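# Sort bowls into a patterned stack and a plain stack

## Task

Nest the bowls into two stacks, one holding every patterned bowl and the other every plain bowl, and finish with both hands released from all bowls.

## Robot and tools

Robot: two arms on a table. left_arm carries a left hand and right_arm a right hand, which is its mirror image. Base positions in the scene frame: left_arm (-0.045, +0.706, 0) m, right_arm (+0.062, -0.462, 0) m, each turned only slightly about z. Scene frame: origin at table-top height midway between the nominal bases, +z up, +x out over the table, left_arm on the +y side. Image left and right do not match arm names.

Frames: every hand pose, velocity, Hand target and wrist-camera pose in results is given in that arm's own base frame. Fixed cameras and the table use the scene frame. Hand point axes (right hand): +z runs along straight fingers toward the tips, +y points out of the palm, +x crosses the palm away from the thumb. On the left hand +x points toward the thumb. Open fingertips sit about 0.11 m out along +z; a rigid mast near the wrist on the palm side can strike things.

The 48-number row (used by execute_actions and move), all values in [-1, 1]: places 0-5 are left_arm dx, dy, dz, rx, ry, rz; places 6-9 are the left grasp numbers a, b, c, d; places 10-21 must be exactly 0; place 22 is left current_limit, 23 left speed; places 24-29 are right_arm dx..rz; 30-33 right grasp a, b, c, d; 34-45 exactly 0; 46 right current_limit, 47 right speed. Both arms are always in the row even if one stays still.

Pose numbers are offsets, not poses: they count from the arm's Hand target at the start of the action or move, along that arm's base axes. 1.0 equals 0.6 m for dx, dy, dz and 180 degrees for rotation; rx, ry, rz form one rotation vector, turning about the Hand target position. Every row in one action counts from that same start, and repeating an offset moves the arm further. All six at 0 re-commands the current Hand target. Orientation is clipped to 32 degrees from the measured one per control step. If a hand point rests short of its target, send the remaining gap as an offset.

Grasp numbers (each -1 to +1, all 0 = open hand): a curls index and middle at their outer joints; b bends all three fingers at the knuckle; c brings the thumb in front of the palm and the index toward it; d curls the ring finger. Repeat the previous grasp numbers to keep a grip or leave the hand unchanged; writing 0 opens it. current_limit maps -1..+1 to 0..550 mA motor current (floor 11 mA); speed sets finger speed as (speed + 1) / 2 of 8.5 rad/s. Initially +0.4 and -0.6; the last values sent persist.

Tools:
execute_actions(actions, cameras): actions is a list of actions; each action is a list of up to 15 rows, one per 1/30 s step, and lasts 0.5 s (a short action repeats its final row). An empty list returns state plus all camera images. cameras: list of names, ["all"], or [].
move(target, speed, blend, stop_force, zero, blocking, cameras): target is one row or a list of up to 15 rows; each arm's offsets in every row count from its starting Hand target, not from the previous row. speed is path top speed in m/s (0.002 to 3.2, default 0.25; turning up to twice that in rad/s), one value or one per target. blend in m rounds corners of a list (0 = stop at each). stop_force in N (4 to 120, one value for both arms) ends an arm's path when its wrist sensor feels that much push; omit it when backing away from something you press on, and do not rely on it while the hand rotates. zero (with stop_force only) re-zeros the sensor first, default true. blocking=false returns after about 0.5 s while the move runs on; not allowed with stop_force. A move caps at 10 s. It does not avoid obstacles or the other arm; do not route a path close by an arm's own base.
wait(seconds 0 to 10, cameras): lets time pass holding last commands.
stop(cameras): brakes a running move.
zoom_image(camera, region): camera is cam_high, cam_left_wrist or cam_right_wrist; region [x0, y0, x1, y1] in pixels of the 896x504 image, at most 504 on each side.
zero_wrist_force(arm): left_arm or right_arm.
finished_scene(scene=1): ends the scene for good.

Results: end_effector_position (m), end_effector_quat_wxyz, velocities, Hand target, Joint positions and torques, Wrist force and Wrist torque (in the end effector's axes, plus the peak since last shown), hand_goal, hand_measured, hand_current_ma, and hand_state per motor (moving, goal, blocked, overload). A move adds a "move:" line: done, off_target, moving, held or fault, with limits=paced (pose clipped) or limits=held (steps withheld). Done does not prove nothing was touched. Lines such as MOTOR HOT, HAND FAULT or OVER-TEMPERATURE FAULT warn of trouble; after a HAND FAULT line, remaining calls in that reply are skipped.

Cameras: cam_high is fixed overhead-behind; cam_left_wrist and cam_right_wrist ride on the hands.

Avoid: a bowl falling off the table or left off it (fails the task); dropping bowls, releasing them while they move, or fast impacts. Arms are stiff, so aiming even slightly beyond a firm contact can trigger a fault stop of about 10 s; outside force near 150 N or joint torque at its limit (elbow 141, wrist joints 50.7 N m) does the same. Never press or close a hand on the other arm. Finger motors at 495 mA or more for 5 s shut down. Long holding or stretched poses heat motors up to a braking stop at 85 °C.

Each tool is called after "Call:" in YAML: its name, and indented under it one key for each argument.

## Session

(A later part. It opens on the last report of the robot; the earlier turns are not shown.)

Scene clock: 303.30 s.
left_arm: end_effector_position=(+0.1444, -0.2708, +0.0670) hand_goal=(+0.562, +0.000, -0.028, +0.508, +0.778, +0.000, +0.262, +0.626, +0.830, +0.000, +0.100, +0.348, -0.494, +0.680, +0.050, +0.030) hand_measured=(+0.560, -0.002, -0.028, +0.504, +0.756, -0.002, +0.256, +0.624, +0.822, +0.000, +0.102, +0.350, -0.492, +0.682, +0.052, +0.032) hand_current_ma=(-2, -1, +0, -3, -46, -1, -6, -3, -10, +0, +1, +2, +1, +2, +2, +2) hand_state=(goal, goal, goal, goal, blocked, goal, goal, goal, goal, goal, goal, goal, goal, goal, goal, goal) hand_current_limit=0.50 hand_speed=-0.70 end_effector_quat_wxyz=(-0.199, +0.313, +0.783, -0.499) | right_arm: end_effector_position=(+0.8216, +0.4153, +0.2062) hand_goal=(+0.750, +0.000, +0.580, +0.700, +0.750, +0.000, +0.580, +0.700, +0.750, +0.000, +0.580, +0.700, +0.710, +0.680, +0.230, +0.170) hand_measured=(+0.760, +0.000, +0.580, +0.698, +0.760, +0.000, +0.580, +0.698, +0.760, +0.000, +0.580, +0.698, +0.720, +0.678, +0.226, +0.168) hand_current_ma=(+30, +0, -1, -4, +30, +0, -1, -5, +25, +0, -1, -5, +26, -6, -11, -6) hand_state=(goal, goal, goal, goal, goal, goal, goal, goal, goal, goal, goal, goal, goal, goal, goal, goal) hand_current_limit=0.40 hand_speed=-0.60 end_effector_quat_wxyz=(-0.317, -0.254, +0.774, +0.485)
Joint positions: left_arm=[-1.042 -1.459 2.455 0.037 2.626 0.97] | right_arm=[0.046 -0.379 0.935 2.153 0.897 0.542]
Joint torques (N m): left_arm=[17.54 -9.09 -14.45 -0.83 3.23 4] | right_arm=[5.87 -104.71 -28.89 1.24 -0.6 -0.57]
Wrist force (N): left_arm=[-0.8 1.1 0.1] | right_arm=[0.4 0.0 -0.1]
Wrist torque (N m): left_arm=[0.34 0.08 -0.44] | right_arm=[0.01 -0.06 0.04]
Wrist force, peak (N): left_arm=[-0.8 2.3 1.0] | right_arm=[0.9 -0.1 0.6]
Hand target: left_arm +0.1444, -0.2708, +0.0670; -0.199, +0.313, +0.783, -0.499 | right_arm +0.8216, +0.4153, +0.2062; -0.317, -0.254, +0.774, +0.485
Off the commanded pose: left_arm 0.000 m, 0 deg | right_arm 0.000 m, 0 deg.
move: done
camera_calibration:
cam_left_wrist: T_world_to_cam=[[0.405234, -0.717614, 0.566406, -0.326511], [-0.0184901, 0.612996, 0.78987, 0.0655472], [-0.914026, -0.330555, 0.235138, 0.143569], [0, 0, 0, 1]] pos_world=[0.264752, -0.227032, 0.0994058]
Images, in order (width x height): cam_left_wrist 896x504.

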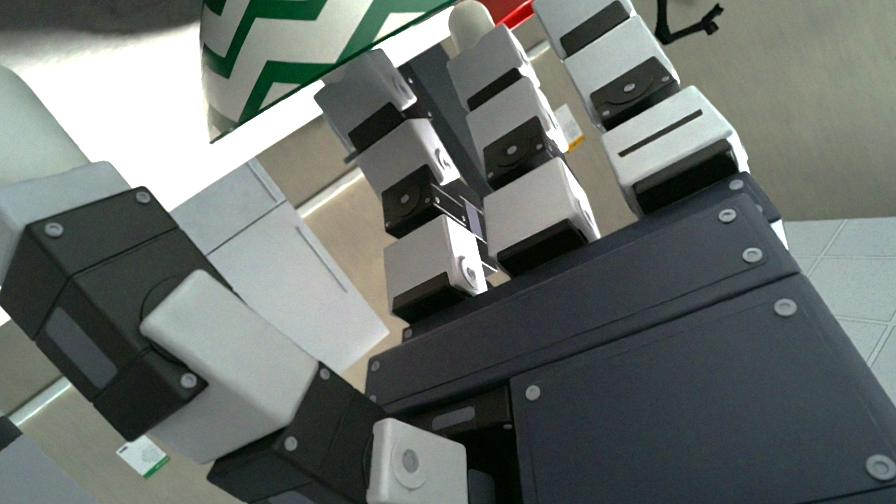

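Call:
move:
  target:
    - [0,0,0.12,0,0,0, 0.2,-0.01,0.72,0.3,0,0,0,0,0,0,0,0,0,0,0,0,0.5,-0.7, 0,0,0,0,0,0, 0,0,0,0,0,0,0,0,0,0,0,0,0,0,0,0,0.4,-0.6]
  speed: 0.04
  cameras: ["cam_high","cam_left_wrist"]

Call:
zoom_image:
  camera: "cam_high"
  region: [500, 60, 565, 125]

Scene clock: 310.23 s.
left_arm: end_effector_position=(+0.1443, -0.2708, +0.1389) hand_goal=(+0.562, +0.000, -0.028, +0.508, +0.778, +0.000, +0.262, +0.626, +0.830, +0.000, +0.100, +0.348, -0.494, +0.680, +0.050, +0.030) hand_measured=(+0.554, -0.002, -0.032, +0.504, +0.756, -0.002, +0.256, +0.624, +0.822, +0.000, +0.102, +0.350, -0.492, +0.682, +0.052, +0.032) hand_current_ma=(-13, -2, -5, -3, -46, -1, -6, -3, -10, +0, +1, +2, +1, +2, +2, +2) hand_state=(goal, goal, goal, goal, blocked, goal, goal, goal, goal, goal, goal, goal, goal, goal, goal, goal) hand_current_limit=0.50 hand_speed=-0.70 end_effector_quat_wxyz=(-0.199, +0.313, +0.783, -0.499) | right_arm: end_effector_position=(+0.8216, +0.4153, +0.2062) hand_goal=(+0.750, +0.000, +0.580, +0.700, +0.750, +0.000, +0.580, +0.700, +0.750, +0.000, +0.580, +0.700, +0.710, +0.680, +0.230, +0.170) hand_measured=(+0.760, +0.000, +0.580, +0.698, +0.760, +0.000, +0.580, +0.698, +0.760, +0.000, +0.580, +0.698, +0.720, +0.678, +0.226, +0.168) hand_current_ma=(+30, +0, -1, -4, +30, +0, -1, -5, +25, +0, -1, -5, +26, -6, -11, -6) hand_state=(goal, goal, goal, goal, goal, goal, goal, goal, goal, goal, goal, goal, goal, goal, goal, goal) hand_current_limit=0.40 hand_speed=-0.60 end_effector_quat_wxyz=(-0.317, -0.254, +0.774, +0.485)
Joint positions: left_arm=[-1.042 -1.6 2.403 0.229 2.626 0.97] | right_arm=[0.046 -0.379 0.935 2.153 0.897 0.542]
Joint torques (N m): left_arm=[10.06 -34.62 -35.16 6.58 1.1 4.05] | right_arm=[4.7 -104.24 -27.98 1.06 -0.78 -0.53]
Wrist force (N): left_arm=[-0.4 2.2 0.7] | right_arm=[0.4 -0.2 0.1]
Wrist torque (N m): left_arm=[0.27 0.01 -0.30] | right_arm=[-0.03 -0.06 0.04]
Wrist force, peak (N): left_arm=[-0.4 2.5 0.9] | right_arm=[0.6 0.0 0.6]
Hand target: left_arm +0.1444, -0.2708, +0.1390; -0.199, +0.313, +0.783, -0.499 | right_arm +0.8216, +0.4153, +0.2062; -0.317, -0.254, +0.774, +0.485
Off the commanded pose: left_arm 0.000 m, 0 deg | right_arm 0.000 m, 0 deg.
move: done
camera_calibration:
cam_left_wrist: T_world_to_cam=[[0.405182, -0.717632, 0.56642, -0.367229], [-0.0185624, 0.61297, 0.789888, 0.0087661], [-0.914048, -0.330562, 0.235044, 0.126683], [0, 0, 0, 1]] pos_world=[0.264751, -0.227032, 0.171305]
Images, in order (width x height): cam_high 896x504, cam_left_wrist 896x504.

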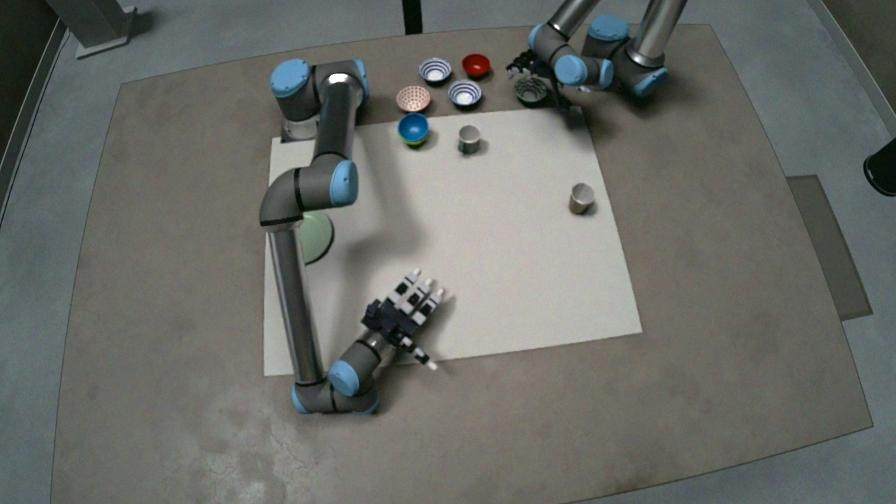

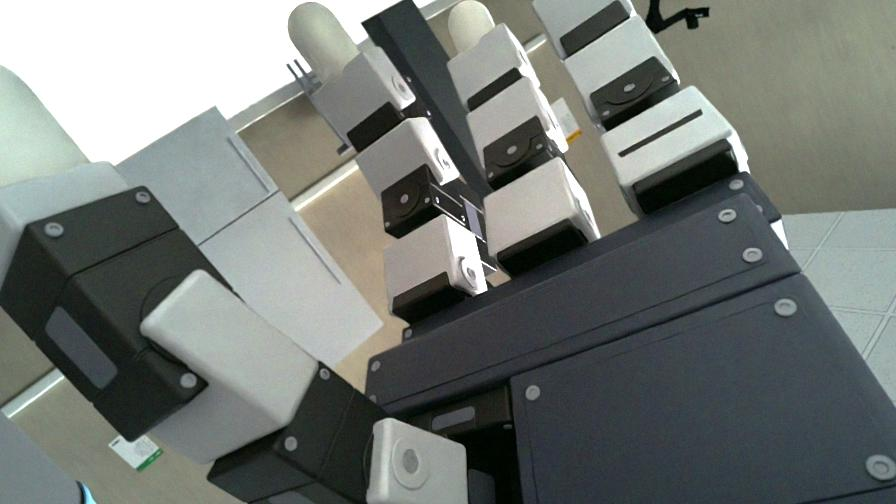

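Scaled by 7.754 from the camera's 896x504 image, which has a finer 1280x720 frame.

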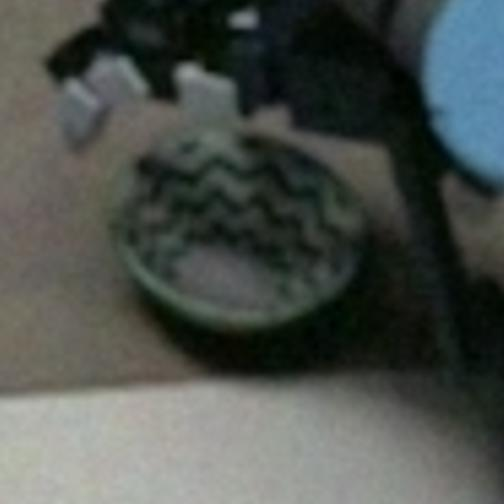

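Call:
execute_actions:
  actions: []
  cameras: ["all"]

Scene clock: 312.37 s.
left_arm: end_effector_position=(+0.1444, -0.2708, +0.1390) hand_goal=(+0.562, +0.000, -0.028, +0.508, +0.778, +0.000, +0.262, +0.626, +0.830, +0.000, +0.100, +0.348, -0.494, +0.680, +0.050, +0.030) hand_measured=(+0.554, -0.002, -0.032, +0.504, +0.756, -0.002, +0.256, +0.624, +0.822, +0.000, +0.102, +0.350, -0.492, +0.682, +0.052, +0.032) hand_current_ma=(-13, -2, -5, -3, -46, -1, -6, -3, -10, +0, +1, +2, +1, +2, +2, +2) hand_state=(goal, goal, goal, goal, blocked, goal, goal, goal, goal, goal, goal, goal, goal, goal, goal, goal) hand_current_limit=0.50 hand_speed=-0.70 end_effector_quat_wxyz=(-0.199, +0.313, +0.783, -0.499) | right_arm: end_effector_position=(+0.8216, +0.4153, +0.2062) hand_goal=(+0.750, +0.000, +0.580, +0.700, +0.750, +0.000, +0.580, +0.700, +0.750, +0.000, +0.580, +0.700, +0.710, +0.680, +0.230, +0.170) hand_measured=(+0.760, +0.000, +0.580, +0.698, +0.760, +0.000, +0.580, +0.698, +0.760, +0.000, +0.580, +0.698, +0.720, +0.678, +0.226, +0.168) hand_current_ma=(+30, +0, -1, -4, +30, +0, -1, -5, +25, +0, -1, -5, +26, -6, -11, -6) hand_state=(goal, goal, goal, goal, goal, goal, goal, goal, goal, goal, goal, goal, goal, goal, goal, goal) hand_current_limit=0.40 hand_speed=-0.60 end_effector_quat_wxyz=(-0.317, -0.254, +0.774, +0.485)
Joint positions: left_arm=[-1.042 -1.6 2.403 0.23 2.626 0.97] | right_arm=[0.046 -0.379 0.935 2.153 0.897 0.542]
Joint velocities: within noise
Joint torques (N m): left_arm=[15.42 -34.45 -34.74 6.81 3.6 4.38] | right_arm=[3.86 -106.69 -28.56 0.97 -0.51 -0.95]
Wrist force (N): left_arm=[-0.7 2.2 0.5] | right_arm=[0.2 -0.2 0.0]
Wrist torque (N m): left_arm=[0.29 0.06 -0.37] | right_arm=[-0.03 -0.03 0.02]
Wrist force, peak (N): left_arm=[-0.6 2.5 1.0] | right_arm=[0.7 -0.2 0.7]
Hand target: left_arm +0.1444, -0.2708, +0.1390; -0.199, +0.313, +0.783, -0.499 | right_arm +0.8216, +0.4153, +0.2062; -0.317, -0.254, +0.774, +0.485
Off the commanded pose: left_arm 0.000 m, 0 deg | right_arm 0.000 m, 0 deg.
camera_calibration:
cam_left_wrist: T_world_to_cam=[[0.405234, -0.717614, 0.566406, -0.367293], [-0.0184901, 0.612996, 0.78987, 0.00867655], [-0.914026, -0.330555, 0.235138, 0.126639], [0, 0, 0, 1]] pos_world=[0.264752, -0.227032, 0.171406]

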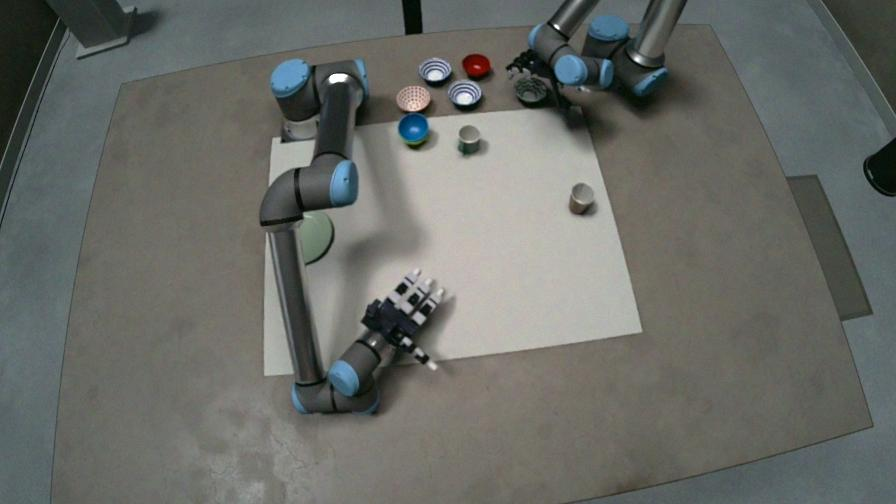

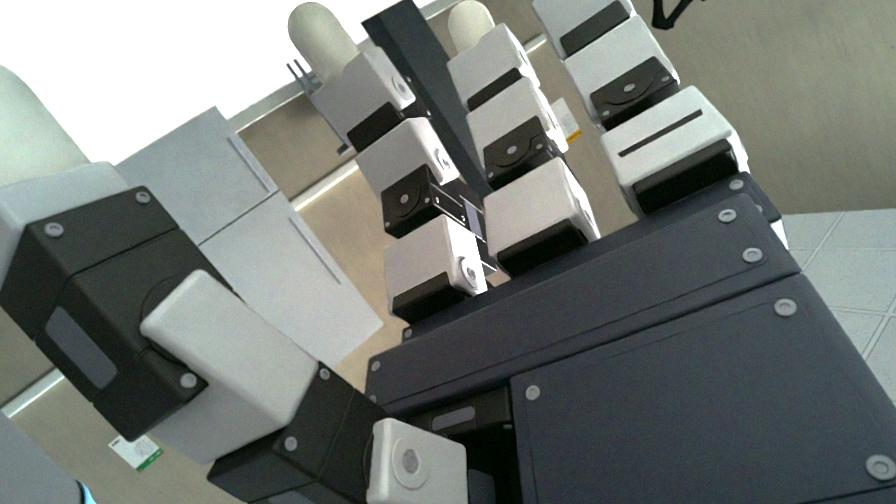

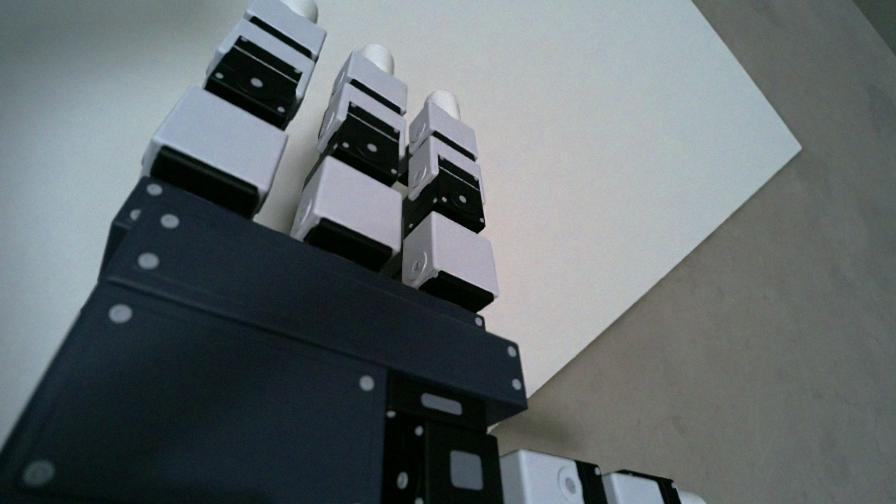

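Call:
zoom_image:
  camera: "cam_high"
  region: [490, 50, 602, 113]

Call:
zoom_image:
  camera: "cam_high"
  region: [388, 43, 500, 106]

Call:
zoom_image:
  camera: "cam_high"
  region: [388, 80, 500, 155]

Scaled by 4.500 from the camera's 896x504 image, which has a finer 1280x720 frame.

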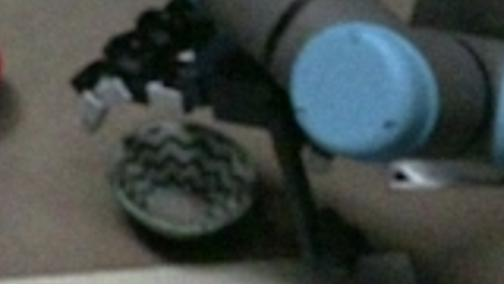

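Scaled by 4.500 from the camera's 896x504 image, which has a finer 1280x720 frame.

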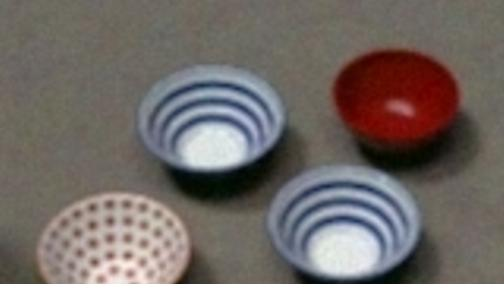

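Scaled by 4.500 from the camera's 896x504 image, which has a finer 1280x720 frame.

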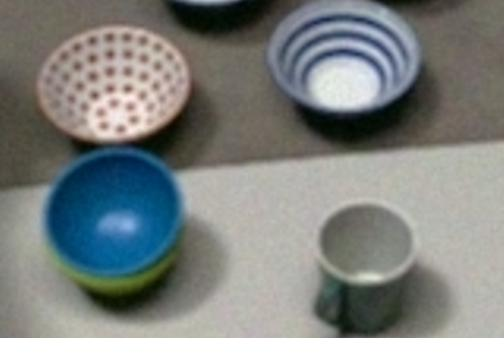

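Call:
move:
  target:
    - [0,0,0,0,0,0,0.3,-0.155,1.0,0.2,0,0,0,0,0,0,0,0,0,0,0,0,0.5,-0.5,0,0,0,0,0,0,0,0,0,0,0,0,0,0,0,0,0,0,0,0,0,0,0.4,-0.6]
    - [-0.0523,0.0608,-0.035,0.00806,-0.00765,0,0.3,-0.155,1.0,0.2,0,0,0,0,0,0,0,0,0,0,0,0,0.5,-0.5,0,0,0,0,0,0,0,0,0,0,0,0,0,0,0,0,0,0,0,0,0,0,0.4,-0.6]
  speed: 0.15
  cameras: ["cam_high","cam_left_wrist"]

Scene clock: 318.43 s.
left_arm: end_effector_position=(+0.1131, -0.2344, +0.1180) hand_goal=(+0.660, +0.000, -0.306, +0.384, +0.986, +0.000, +0.132, +0.566, +1.000, +0.000, +0.260, +0.420, -0.960, +0.680, -0.020, -0.056) hand_measured=(+0.646, -0.002, -0.302, +0.388, +0.962, -0.002, +0.132, +0.568, +0.978, +0.000, +0.252, +0.418, -0.952, +0.682, -0.018, -0.054) hand_current_ma=(-25, -2, +3, +3, -49, -1, +0, +2, -42, +0, -10, -3, +9, +2, +2, +3) hand_state=(goal, goal, goal, goal, blocked, goal, goal, goal, blocked, goal, goal, goal, goal, goal, goal, goal) hand_current_limit=0.50 hand_speed=-0.50 end_effector_quat_wxyz=(-0.193, +0.316, +0.792, -0.485) | right_arm: end_effector_position=(+0.8216, +0.4153, +0.2062) hand_goal=(+0.750, +0.000, +0.580, +0.700, +0.750, +0.000, +0.580, +0.700, +0.750, +0.000, +0.580, +0.700, +0.710, +0.680, +0.230, +0.170) hand_measured=(+0.760, +0.000, +0.580, +0.698, +0.760, +0.000, +0.580, +0.698, +0.760, +0.000, +0.580, +0.698, +0.720, +0.678, +0.226, +0.168) hand_current_ma=(+30, +0, -1, -4, +30, +0, -1, -5, +25, +0, -1, -5, +26, -6, -11, -6) hand_state=(goal, goal, goal, goal, goal, goal, goal, goal, goal, goal, goal, goal, goal, goal, goal, goal) hand_current_limit=0.40 hand_speed=-0.60 end_effector_quat_wxyz=(-0.317, -0.254, +0.774, +0.485)
Joint positions: left_arm=[-1.107 -1.688 2.505 0.165 2.563 0.898] | right_arm=[0.046 -0.379 0.935 2.153 0.897 0.542]
Joint torques (N m): left_arm=[-11.14 -28.58 -22.48 -1.55 -0.78 -3.24] | right_arm=[3.08 -106.81 -29 1.17 -0.89 -0.79]
Wrist force (N): left_arm=[-0.6 2.0 1.0] | right_arm=[0.2 -0.4 -0.1]
Wrist torque (N m): left_arm=[0.25 0.03 -0.07] | right_arm=[-0.07 -0.04 0.01]
Wrist force, peak (N): left_arm=[-0.4 2.6 1.0] | right_arm=[0.5 -0.2 0.6]
Hand target: left_arm +0.1130, -0.2344, +0.1180; -0.193, +0.316, +0.792, -0.485 | right_arm +0.8216, +0.4153, +0.2062; -0.317, -0.254, +0.774, +0.485
Off the commanded pose: left_arm 0.000 m, 0 deg | right_arm 0.000 m, 0 deg.
move: done
camera_calibration:
cam_left_wrist: T_world_to_cam=[[0.391691, -0.731845, 0.557657, -0.317389], [-0.0375712, 0.592858, 0.80443, -0.00191407], [-0.91933, -0.33604, 0.204721, 0.117944], [0, 0, 0, 1]] pos_world=[0.232676, -0.191511, 0.154388]
Images, in order (width x height): cam_high 896x504, cam_left_wrist 896x504.

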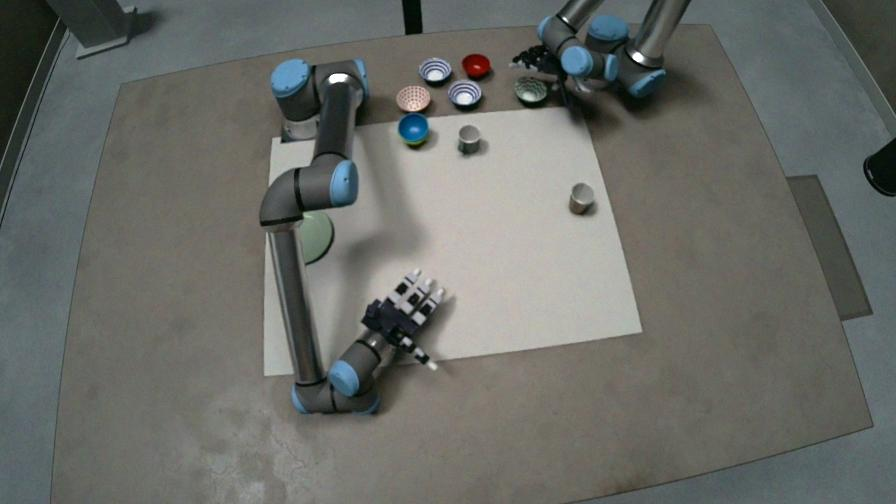

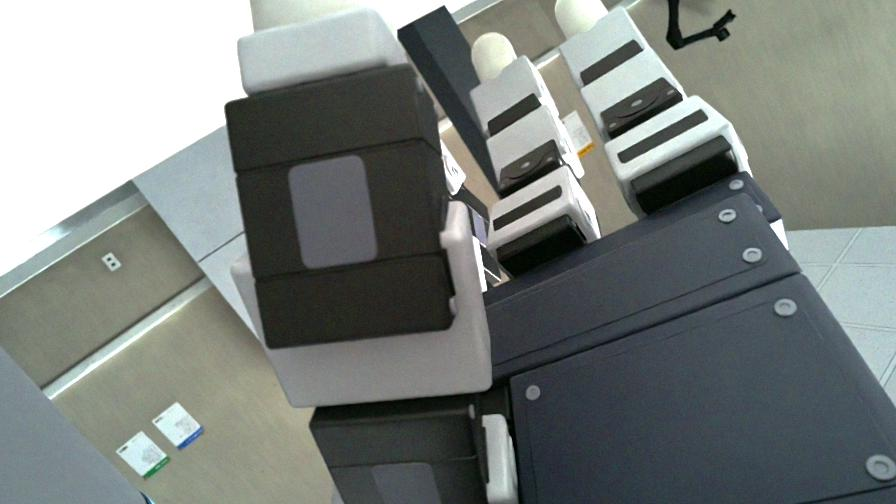

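Call:
zoom_image:
  camera: "cam_high"
  region: [495, 35, 595, 115]

Scaled by 5.040 from the camera's 896x504 image, which has a finer 1280x720 frame.

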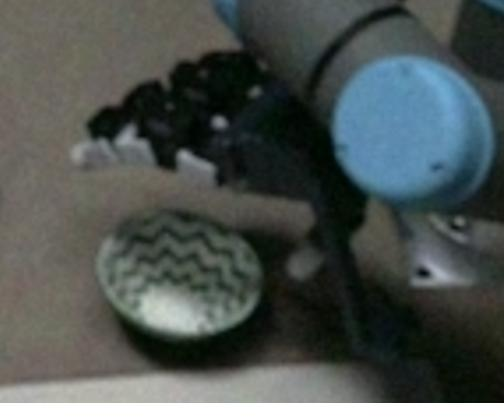

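Call:
move:
  target: [0,0,-0.055,0,0,0,0.3,-0.155,1.0,0.2,0,0,0,0,0,0,0,0,0,0,0,0,0.5,-0.5,0,0,0,0,0,0,0,0,0,0,0,0,0,0,0,0,0,0,0,0,0,0,0.4,-0.6]
  speed: 0.08
  stop_force: 6
  cameras: ["cam_high","cam_left_wrist"]

Call:
zoom_image:
  camera: "cam_high"
  region: [495, 55, 575, 110]

Scene clock: 324.20 s.
left_arm: end_effector_position=(+0.1130, -0.2344, +0.0850) hand_goal=(+0.660, +0.000, -0.306, +0.384, +0.986, +0.000, +0.132, +0.566, +1.000, +0.000, +0.260, +0.420, -0.960, +0.680, -0.020, -0.056) hand_measured=(+0.646, -0.002, -0.302, +0.388, +0.962, -0.002, +0.132, +0.568, +0.978, +0.000, +0.252, +0.418, -0.952, +0.682, -0.018, -0.054) hand_current_ma=(-24, -2, +3, +3, -48, -1, +0, +2, -42, +0, -10, -3, +9, +2, +2, +3) hand_state=(goal, goal, goal, goal, blocked, goal, goal, goal, blocked, goal, goal, goal, goal, goal, goal, goal) hand_current_limit=0.50 hand_speed=-0.50 end_effector_quat_wxyz=(-0.193, +0.316, +0.792, -0.485) | right_arm: end_effector_position=(+0.8216, +0.4153, +0.2062) hand_goal=(+0.750, +0.000, +0.580, +0.700, +0.750, +0.000, +0.580, +0.700, +0.750, +0.000, +0.580, +0.700, +0.710, +0.680, +0.230, +0.170) hand_measured=(+0.760, +0.000, +0.580, +0.698, +0.760, +0.000, +0.580, +0.698, +0.760, +0.000, +0.580, +0.698, +0.720, +0.678, +0.226, +0.168) hand_current_ma=(+30, +0, -1, -4, +30, +0, -1, -5, +25, +0, -1, -5, +26, -6, -11, -6) hand_state=(goal, goal, goal, goal, goal, goal, goal, goal, goal, goal, goal, goal, goal, goal, goal, goal) hand_current_limit=0.40 hand_speed=-0.60 end_effector_quat_wxyz=(-0.317, -0.254, +0.774, +0.485)
Joint positions: left_arm=[-1.108 -1.618 2.534 0.066 2.563 0.897] | right_arm=[0.046 -0.379 0.935 2.153 0.897 0.542]
Joint torques (N m): left_arm=[-9.5 -0.45 -18.49 -1.13 -0.92 -3.69] | right_arm=[4.12 -107.51 -28.13 1.15 -0.49 -0.89]
Wrist force (N): left_arm=[-0.5 1.9 1.3] | right_arm=[0.2 -0.1 0.2]
Wrist torque (N m): left_arm=[0.23 0.02 -0.06] | right_arm=[-0.03 -0.03 0.01]
Wrist force, peak (N): left_arm=[-0.6 2.4 1.1] | right_arm=[0.5 -0.7 0.3]
Hand target: left_arm +0.1130, -0.2344, +0.0850; -0.193, +0.316, +0.792, -0.485 | right_arm +0.8216, +0.4153, +0.2062; -0.317, -0.254, +0.774, +0.485
Off the commanded pose: left_arm 0.000 m, 0 deg | right_arm 0.000 m, 0 deg.
move: done
camera_calibration:
cam_left_wrist: T_world_to_cam=[[0.391706, -0.731816, 0.557685, -0.298875], [-0.037715, 0.59284, 0.804437, 0.0245988], [-0.919317, -0.336136, 0.204618, 0.124633], [0, 0, 0, 1]] pos_world=[0.232576, -0.191411, 0.121388]
Images, in order (width x height): cam_high 896x504, cam_left_wrist 896x504.

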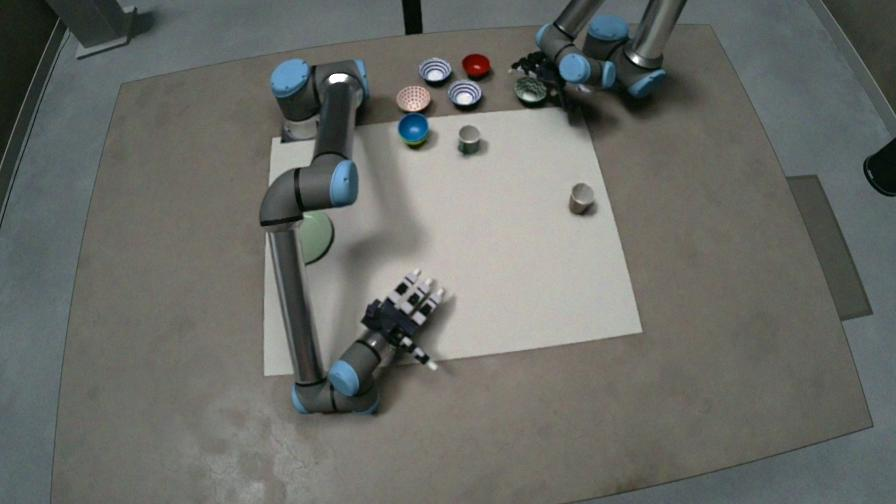

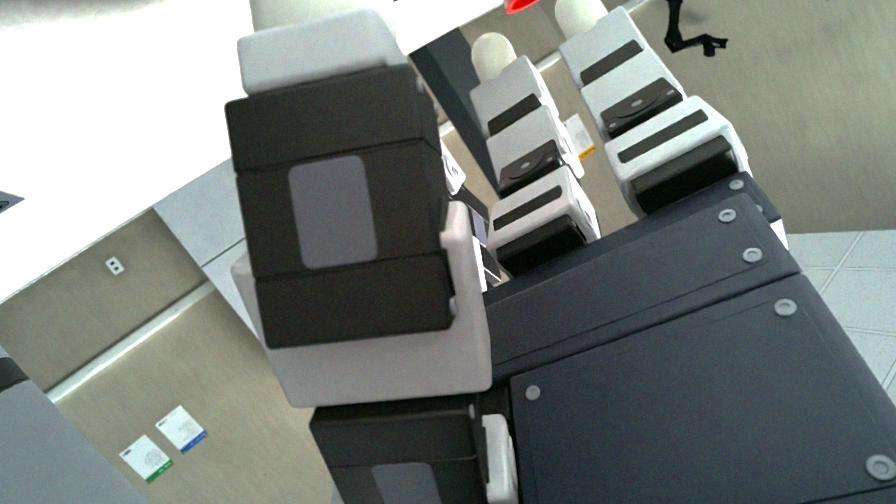

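Scaled by 6.300 from the camera's 896x504 image, which has a finer 1280x720 frame.

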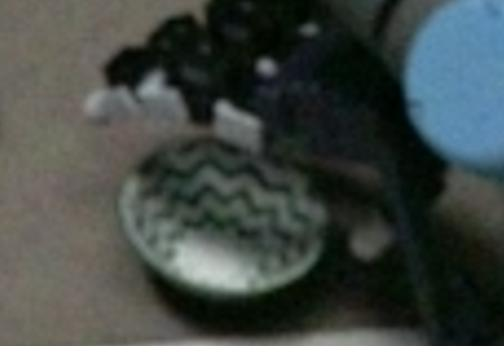

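Call:
move:
  target: [0,0,-0.055,0,0,0,0.3,-0.155,1.0,0.2,0,0,0,0,0,0,0,0,0,0,0,0,0.5,-0.5,0,0,0,0,0,0,0,0,0,0,0,0,0,0,0,0,0,0,0,0,0,0,0.4,-0.6]
  speed: 0.06
  stop_force: 6
  cameras: ["cam_high","cam_left_wrist"]

Call:
zoom_image:
  camera: "cam_high"
  region: [495, 55, 575, 110]

Scene clock: 327.33 s.
left_arm: end_effector_position=(+0.1130, -0.2344, +0.0520) hand_goal=(+0.660, +0.000, -0.306, +0.384, +0.986, +0.000, +0.132, +0.566, +1.000, +0.000, +0.260, +0.420, -0.960, +0.680, -0.020, -0.056) hand_measured=(+0.656, +0.000, -0.304, +0.386, +0.962, -0.002, +0.132, +0.568, +0.978, +0.000, +0.252, +0.418, -0.952, +0.682, -0.018, -0.054) hand_current_ma=(-6, +0, +2, +2, -48, -1, +0, +2, -42, +0, -10, -3, +9, +2, +2, +3) hand_state=(goal, goal, goal, goal, blocked, goal, goal, goal, blocked, goal, goal, goal, goal, goal, goal, goal) hand_current_limit=0.50 hand_speed=-0.50 end_effector_quat_wxyz=(-0.193, +0.316, +0.792, -0.485) | right_arm: end_effector_position=(+0.8216, +0.4153, +0.2062) hand_goal=(+0.750, +0.000, +0.580, +0.700, +0.750, +0.000, +0.580, +0.700, +0.750, +0.000, +0.580, +0.700, +0.710, +0.680, +0.230, +0.170) hand_measured=(+0.760, +0.000, +0.580, +0.698, +0.760, +0.000, +0.580, +0.698, +0.760, +0.000, +0.580, +0.698, +0.720, +0.678, +0.226, +0.168) hand_current_ma=(+30, +0, -1, -4, +30, +0, -1, -5, +25, +0, -1, -5, +26, -6, -11, -6) hand_state=(goal, goal, goal, goal, goal, goal, goal, goal, goal, goal, goal, goal, goal, goal, goal, goal) hand_current_limit=0.40 hand_speed=-0.60 end_effector_quat_wxyz=(-0.317, -0.254, +0.774, +0.485)
Joint positions: left_arm=[-1.108 -1.539 2.558 -0.037 2.563 0.897] | right_arm=[0.046 -0.379 0.935 2.153 0.897 0.542]
Joint torques (N m): left_arm=[-9.06 -2.13 -16.04 -1.2 -0.88 -4.1] | right_arm=[5.39 -105.13 -28.06 1.06 -0.95 -0.48]
Wrist force (N): left_arm=[-0.2 1.6 1.0] | right_arm=[0.2 0.1 0.1]
Wrist torque (N m): left_arm=[0.21 0.01 -0.05] | right_arm=[-0.01 -0.04 0.02]
Wrist force, peak (N): left_arm=[-0.5 2.2 1.0] | right_arm=[0.9 -0.2 0.3]
Hand target: left_arm +0.1130, -0.2344, +0.0520; -0.193, +0.316, +0.792, -0.485 | right_arm +0.8216, +0.4153, +0.2062; -0.317, -0.254, +0.774, +0.485
Off the commanded pose: left_arm 0.000 m, 0 deg | right_arm 0.000 m, 0 deg.
move: done
camera_calibration:
cam_left_wrist: T_world_to_cam=[[0.391706, -0.731816, 0.557685, -0.280472], [-0.037715, 0.59284, 0.804437, 0.0511453], [-0.919317, -0.336136, 0.204618, 0.131385], [0, 0, 0, 1]] pos_world=[0.232576, -0.191411, 0.0883879]
Images, in order (width x height): cam_high 896x504, cam_left_wrist 896x504.

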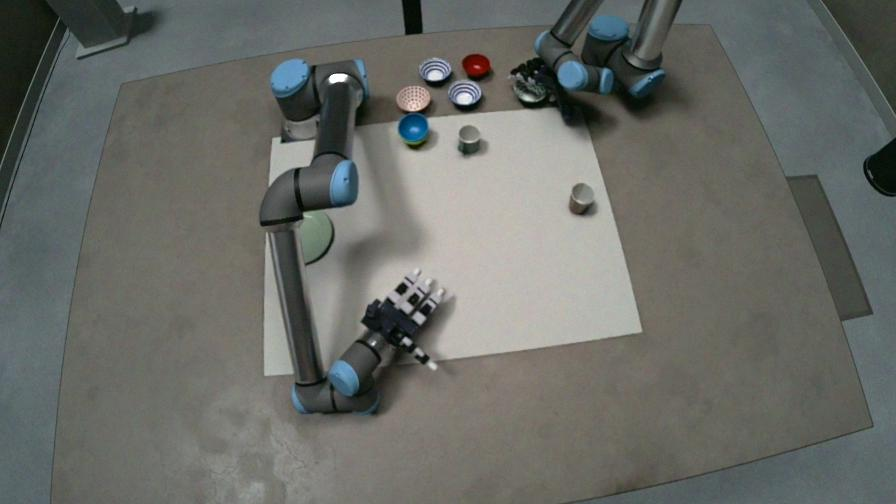

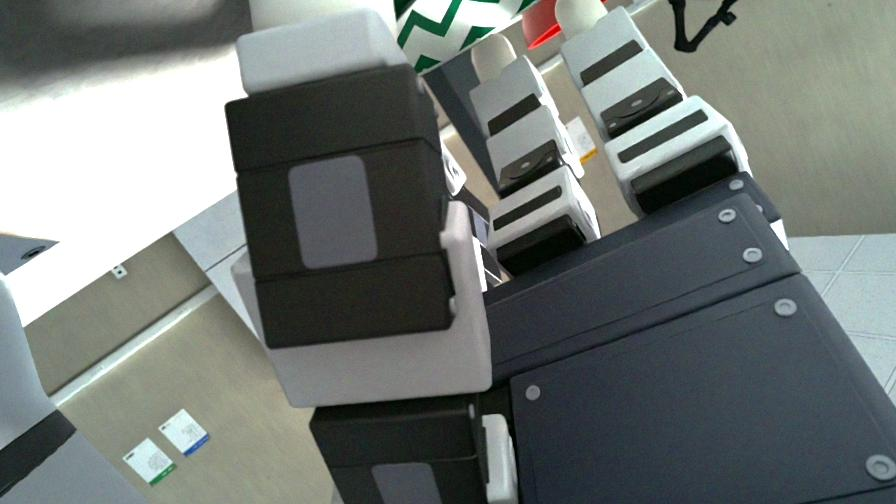

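Scaled by 6.300 from the camera's 896x504 image, which has a finer 1280x720 frame.

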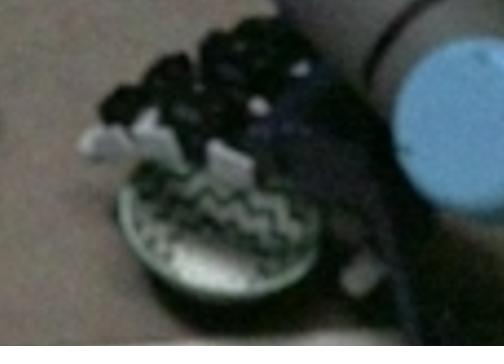

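Call:
move:
  target: [0.0013,-0.0367,0,0,0,0,0.3,-0.155,1.0,0.2,0,0,0,0,0,0,0,0,0,0,0,0,0.5,-0.5,0,0,0,0,0,0,0,0,0,0,0,0,0,0,0,0,0,0,0,0,0,0,0.4,-0.6]
  speed: 0.03
  stop_force: 4
  cameras: ["cam_high","cam_left_wrist"]

Call:
zoom_image:
  camera: "cam_high"
  region: [495, 55, 575, 110]

Scene clock: 330.13 s.
left_arm: end_effector_position=(+0.1138, -0.2564, +0.0520) hand_goal=(+0.660, +0.000, -0.306, +0.384, +0.986, +0.000, +0.132, +0.566, +1.000, +0.000, +0.260, +0.420, -0.960, +0.680, -0.020, -0.056) hand_measured=(+0.656, +0.000, -0.304, +0.386, +0.962, -0.002, +0.132, +0.568, +0.978, +0.000, +0.252, +0.418, -0.952, +0.682, -0.018, -0.054) hand_current_ma=(-6, +0, +2, +2, -48, -1, +0, +2, -42, +0, -10, -3, +9, +2, +2, +3) hand_state=(goal, goal, goal, goal, blocked, goal, goal, goal, blocked, goal, goal, goal, goal, goal, goal, goal) hand_current_limit=0.50 hand_speed=-0.50 end_effector_quat_wxyz=(-0.193, +0.316, +0.792, -0.485) | right_arm: end_effector_position=(+0.8216, +0.4153, +0.2062) hand_goal=(+0.750, +0.000, +0.580, +0.700, +0.750, +0.000, +0.580, +0.700, +0.750, +0.000, +0.580, +0.700, +0.710, +0.680, +0.230, +0.170) hand_measured=(+0.760, +0.000, +0.580, +0.698, +0.760, +0.000, +0.580, +0.698, +0.760, +0.000, +0.580, +0.698, +0.720, +0.678, +0.226, +0.168) hand_current_ma=(+30, +0, -1, -4, +30, +0, -1, -5, +25, +0, -1, -5, +26, -6, -11, -6) hand_state=(goal, goal, goal, goal, goal, goal, goal, goal, goal, goal, goal, goal, goal, goal, goal, goal) hand_current_limit=0.40 hand_speed=-0.60 end_effector_quat_wxyz=(-0.317, -0.254, +0.774, +0.485)
Joint positions: left_arm=[-1.146 -1.535 2.538 -0.069 2.54 0.841] | right_arm=[0.046 -0.379 0.935 2.153 0.897 0.542]
Joint torques (N m): left_arm=[-12.36 -5.6 -28.18 -1.43 -1.23 -3.46] | right_arm=[4.99 -102.88 -28.31 1.16 -0.38 -0.59]
Wrist force (N): left_arm=[0.2 1.8 1.2] | right_arm=[0.3 0.0 0.1]
Wrist torque (N m): left_arm=[0.18 0.04 -0.05] | right_arm=[-0.02 -0.05 0.03]
Wrist force, peak (N): left_arm=[-0.3 2.0 1.3] | right_arm=[0.7 -0.8 0.0]
Hand target: left_arm +0.1138, -0.2564, +0.0520; -0.193, +0.316, +0.792, -0.485 | right_arm +0.8216, +0.4153, +0.2062; -0.317, -0.254, +0.774, +0.485
Off the commanded pose: left_arm 0.000 m, 0 deg | right_arm 0.000 m, 0 deg.
move: done
camera_calibration:
cam_left_wrist: T_world_to_cam=[[0.391706, -0.731816, 0.557685, -0.296885], [-0.037715, 0.59284, 0.804437, 0.0642179], [-0.919317, -0.336136, 0.204618, 0.124725], [0, 0, 0, 1]] pos_world=[0.233376, -0.213411, 0.0883879]
Images, in order (width x height): cam_high 896x504, cam_left_wrist 896x504.

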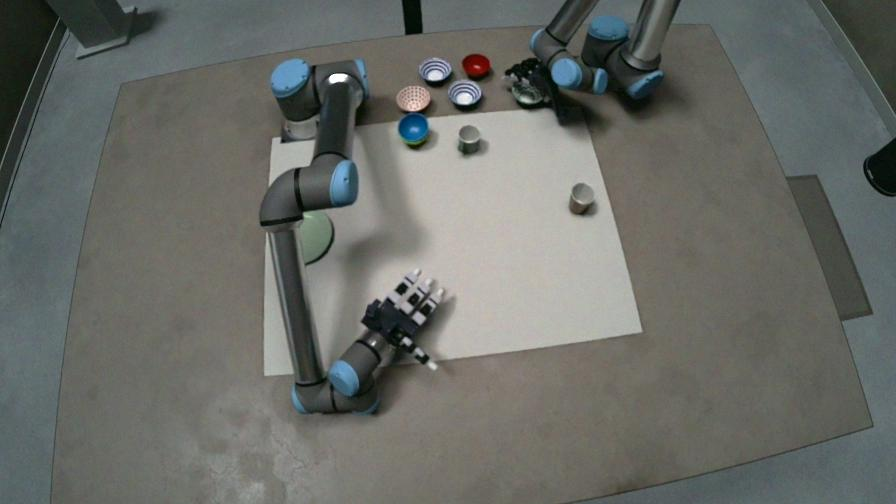

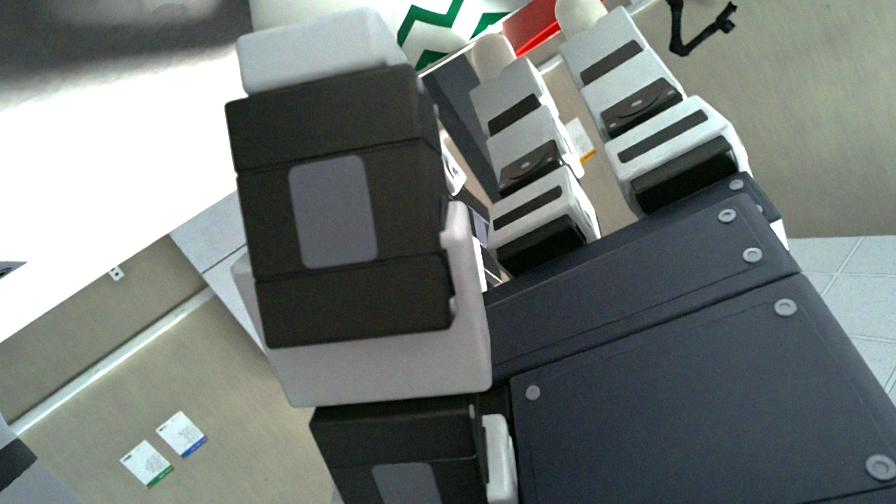

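Scaled by 6.300 from the camera's 896x504 image, which has a finer 1280x720 frame.

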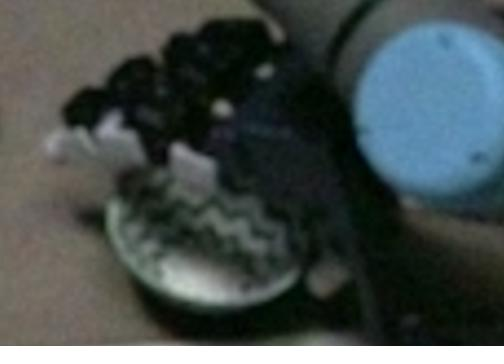

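Call:
zoom_image:
  camera: "cam_high"
  region: [500, 65, 560, 110]

Call:
zoom_image:
  camera: "cam_left_wrist"
  region: [230, 0, 734, 283]

Scaled by 8.400 from the camera's 896x504 image, which has a finer 1280x720 frame.

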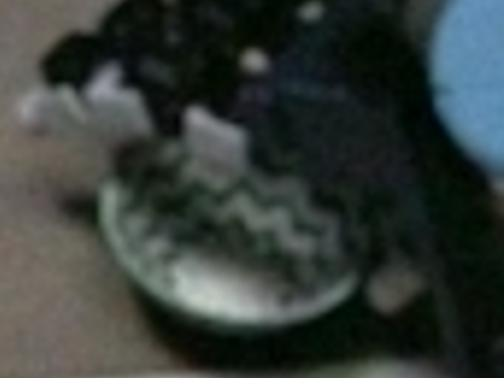

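Scaled by 1.000.

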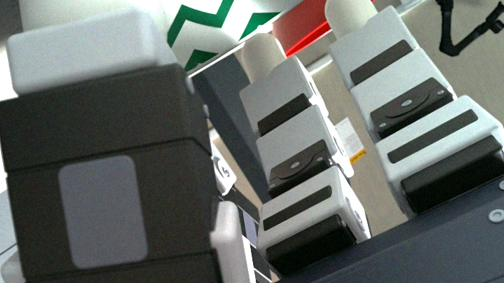

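Call:
move:
  target:
    - [-0.0034,-0.0036,-0.0067,0,0,0,0.3,-0.155,1.0,0.2,0,0,0,0,0,0,0,0,0,0,0,0,0.3,-0.9,0,0,0,0,0,0,0,0,0,0,0,0,0,0,0,0,0,0,0,0,0,0,0.4,-0.6]
    - [-0.0034,-0.0036,-0.0067,0,0,0,0.42,-0.155,1.0,0.38,0,0,0,0,0,0,0,0,0,0,0,0,0.3,-0.9,0,0,0,0,0,0,0,0,0,0,0,0,0,0,0,0,0,0,0,0,0,0,0.4,-0.6]
    - [-0.0034,-0.0036,-0.0067,0,0,0,0.5,-0.155,1.0,0.46,0,0,0,0,0,0,0,0,0,0,0,0,0.3,-0.9,0,0,0,0,0,0,0,0,0,0,0,0,0,0,0,0,0,0,0,0,0,0,0.4,-0.6]
  speed: 0.04
  cameras: ["cam_high","cam_left_wrist"]

Call:
zoom_image:
  camera: "cam_high"
  region: [495, 55, 575, 110]

Scene clock: 338.00 s.
left_arm: end_effector_position=(+0.1117, -0.2585, +0.0480) hand_goal=(+0.706, +0.000, -0.512, +0.194, +0.988, +0.000, -0.188, +0.276, +1.000, +0.000, -0.156, +0.114, -0.940, +0.680, -0.020, -0.086) hand_measured=(+0.694, +0.000, -0.504, +0.200, +0.968, -0.002, -0.186, +0.278, +1.000, -0.004, -0.106, +0.132, -0.932, +0.682, -0.004, -0.082) hand_current_ma=(-18, +0, +10, +8, -38, -1, +1, +2, +0, -2, +125, +33, +10, +2, +35, +7) hand_state=(goal, goal, goal, goal, goal, goal, goal, goal, goal, goal, blocked, goal, goal, goal, goal, goal) hand_current_limit=0.30 hand_speed=-0.90 end_effector_quat_wxyz=(-0.193, +0.316, +0.792, -0.485) | right_arm: end_effector_position=(+0.8216, +0.4153, +0.2062) hand_goal=(+0.750, +0.000, +0.580, +0.700, +0.750, +0.000, +0.580, +0.700, +0.750, +0.000, +0.580, +0.700, +0.710, +0.680, +0.230, +0.170) hand_measured=(+0.760, +0.000, +0.580, +0.698, +0.760, +0.000, +0.580, +0.698, +0.760, +0.000, +0.580, +0.698, +0.720, +0.678, +0.226, +0.168) hand_current_ma=(+30, +0, -1, -4, +30, +0, -1, -5, +25, +0, -1, -5, +26, -6, -11, -6) hand_state=(goal, goal, goal, goal, goal, goal, goal, goal, goal, goal, goal, goal, goal, goal, goal, goal) hand_current_limit=0.40 hand_speed=-0.60 end_effector_quat_wxyz=(-0.317, -0.254, +0.774, +0.485)
Joint positions: left_arm=[-1.158 -1.531 2.543 -0.091 2.533 0.824] | right_arm=[0.046 -0.379 0.935 2.153 0.897 0.542]
Joint torques (N m): left_arm=[-10.62 -1.61 -16.49 -0.8 -0.52 -3.95] | right_arm=[6.07 -105.03 -27.3 0.78 -0.82 -0.89]
Wrist force (N): left_arm=[-0.8 1.5 1.2] | right_arm=[0.1 0.0 0.2]
Wrist torque (N m): left_arm=[0.24 0.08 -0.06] | right_arm=[-0.03 -0.02 0.01]
Wrist force, peak (N): left_arm=[-0.8 2.8 1.7] | right_arm=[0.7 -0.3 0.3]
Hand target: left_arm +0.1117, -0.2585, +0.0480; -0.193, +0.316, +0.792, -0.485 | right_arm +0.8216, +0.4153, +0.2062; -0.317, -0.254, +0.774, +0.485
Off the commanded pose: left_arm 0.000 m, 0 deg | right_arm 0.000 m, 0 deg.
move: done
camera_calibration:
cam_left_wrist: T_world_to_cam=[[0.391706, -0.731816, 0.557685, -0.295442], [-0.037715, 0.59284, 0.804437, 0.0686607], [-0.919317, -0.336136, 0.204618, 0.122874], [0, 0, 0, 1]] pos_world=[0.231276, -0.215611, 0.0843879]
Images, in order (width x height): cam_high 896x504, cam_left_wrist 896x504.

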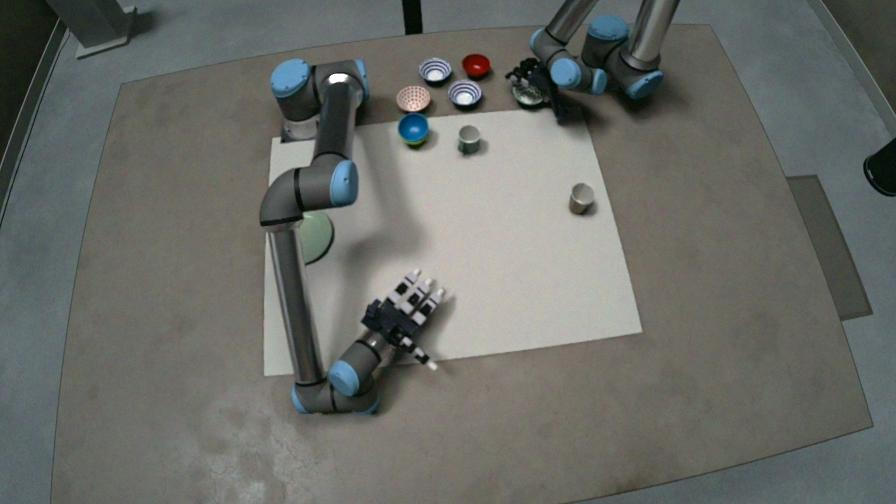

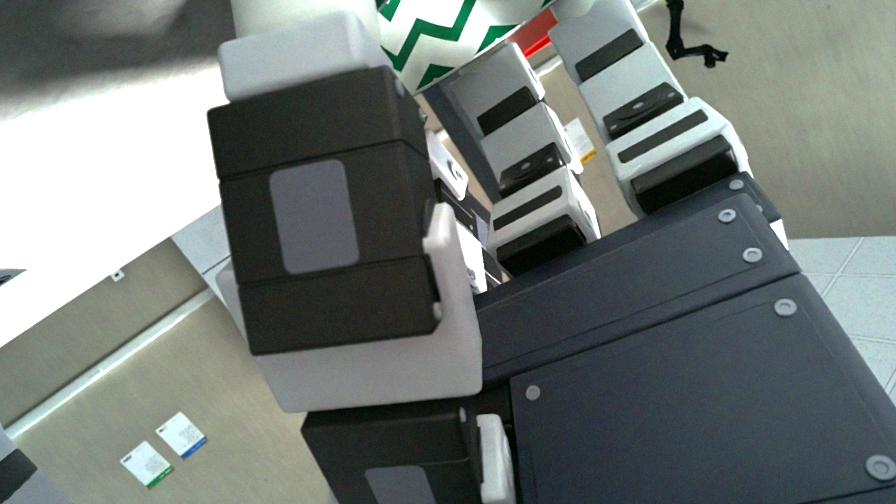

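Scaled by 6.300 from the camera's 896x504 image, which has a finer 1280x720 frame.

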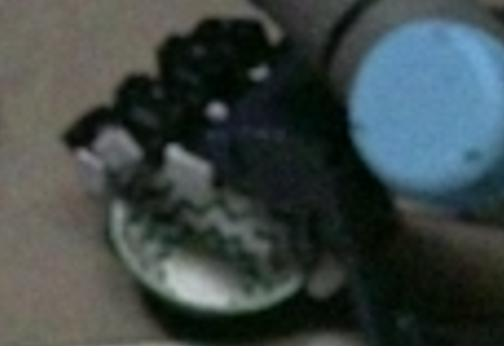

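Call:
move:
  target:
    - [0,0,0,0,0,0,0.56,-0.155,1.0,0.5,0,0,0,0,0,0,0,0,0,0,0,0,0.4,-0.93,0,0,0,0,0,0,0,0,0,0,0,0,0,0,0,0,0,0,0,0,0,0,0.4,-0.6]
    - [0,0,0,0,0,0,0.62,-0.155,1.0,0.56,0,0,0,0,0,0,0,0,0,0,0,0,0.4,-0.93,0,0,0,0,0,0,0,0,0,0,0,0,0,0,0,0,0,0,0,0,0,0,0.4,-0.6]
  speed: 0.04
  cameras: ["cam_high","cam_left_wrist"]

Call:
zoom_image:
  camera: "cam_high"
  region: [495, 55, 575, 110]

Scene clock: 340.63 s.
left_arm: end_effector_position=(+0.1117, -0.2585, +0.0480) hand_goal=(+0.728, +0.000, -0.630, +0.080, +0.978, +0.000, -0.380, +0.102, +1.000, +0.000, -0.316, -0.008, -0.928, +0.680, -0.020, -0.104) hand_measured=(+0.716, +0.000, -0.626, +0.084, +0.988, -0.002, -0.338, +0.124, +1.000, -0.006, -0.226, +0.018, -0.896, +0.688, +0.050, -0.078) hand_current_ma=(-21, +0, +5, +4, +15, -1, +98, +41, +0, -5, +280, +50, +70, +11, +274, +73) hand_state=(goal, goal, goal, goal, goal, goal, blocked, blocked, goal, goal, blocked, blocked, blocked, goal, blocked, blocked) hand_current_limit=0.40 hand_speed=-0.93 end_effector_quat_wxyz=(-0.193, +0.316, +0.792, -0.485) | right_arm: end_effector_position=(+0.8216, +0.4153, +0.2062) hand_goal=(+0.750, +0.000, +0.580, +0.700, +0.750, +0.000, +0.580, +0.700, +0.750, +0.000, +0.580, +0.700, +0.710, +0.680, +0.230, +0.170) hand_measured=(+0.760, +0.000, +0.580, +0.698, +0.760, +0.000, +0.580, +0.698, +0.760, +0.000, +0.580, +0.698, +0.720, +0.678, +0.226, +0.168) hand_current_ma=(+30, +0, -1, -4, +30, +0, -1, -5, +25, +0, -1, -5, +26, -6, -11, -6) hand_state=(goal, goal, goal, goal, goal, goal, goal, goal, goal, goal, goal, goal, goal, goal, goal, goal) hand_current_limit=0.40 hand_speed=-0.60 end_effector_quat_wxyz=(-0.317, -0.254, +0.774, +0.485)
Joint positions: left_arm=[-1.158 -1.531 2.543 -0.091 2.533 0.824] | right_arm=[0.046 -0.379 0.935 2.153 0.897 0.542]
Joint torques (N m): left_arm=[-5.73 -10.69 -15.69 0.45 1.83 -3.5] | right_arm=[1.06 -102.81 -28.39 0.76 -0.27 -0.9]
Wrist force (N): left_arm=[-0.6 1.3 1.4] | right_arm=[0.1 0.2 0.1]
Wrist torque (N m): left_arm=[0.22 0.04 -0.01] | right_arm=[0.03 -0.03 0.01]
Wrist force, peak (N): left_arm=[-0.2 1.8 1.6] | right_arm=[0.3 -0.7 0.5]
Hand target: left_arm +0.1117, -0.2585, +0.0480; -0.193, +0.316, +0.792, -0.485 | right_arm +0.8216, +0.4153, +0.2062; -0.317, -0.254, +0.774, +0.485
Off the commanded pose: left_arm 0.000 m, 0 deg | right_arm 0.000 m, 0 deg.
move: done
camera_calibration:
cam_left_wrist: T_world_to_cam=[[0.391706, -0.731816, 0.557685, -0.295442], [-0.037715, 0.59284, 0.804437, 0.0686607], [-0.919317, -0.336136, 0.204618, 0.122874], [0, 0, 0, 1]] pos_world=[0.231276, -0.215611, 0.0843879]
Images, in order (width x height): cam_high 896x504, cam_left_wrist 896x504.

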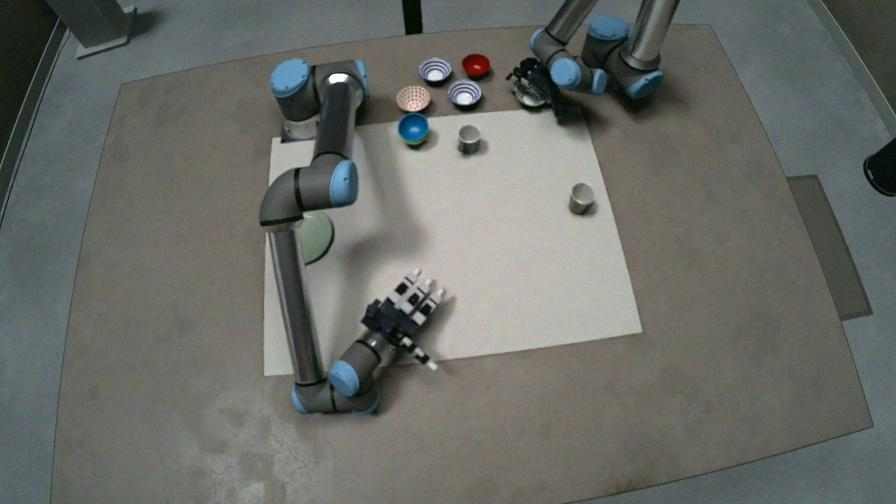

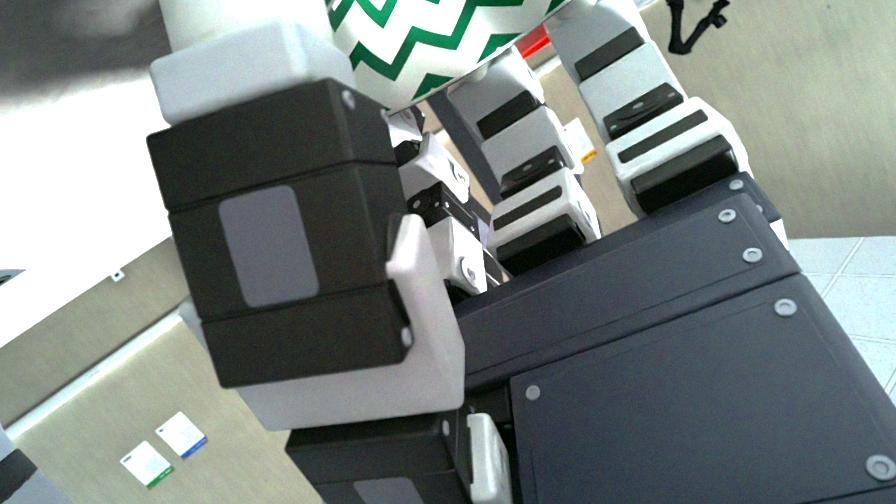

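Scaled by 6.300 from the camera's 896x504 image, which has a finer 1280x720 frame.

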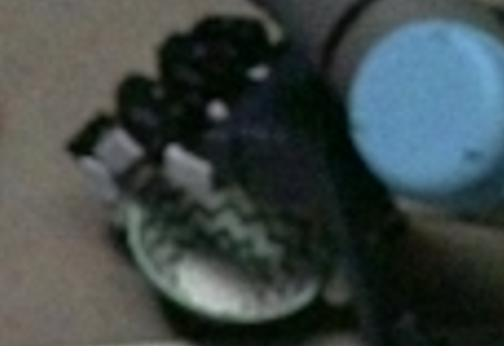

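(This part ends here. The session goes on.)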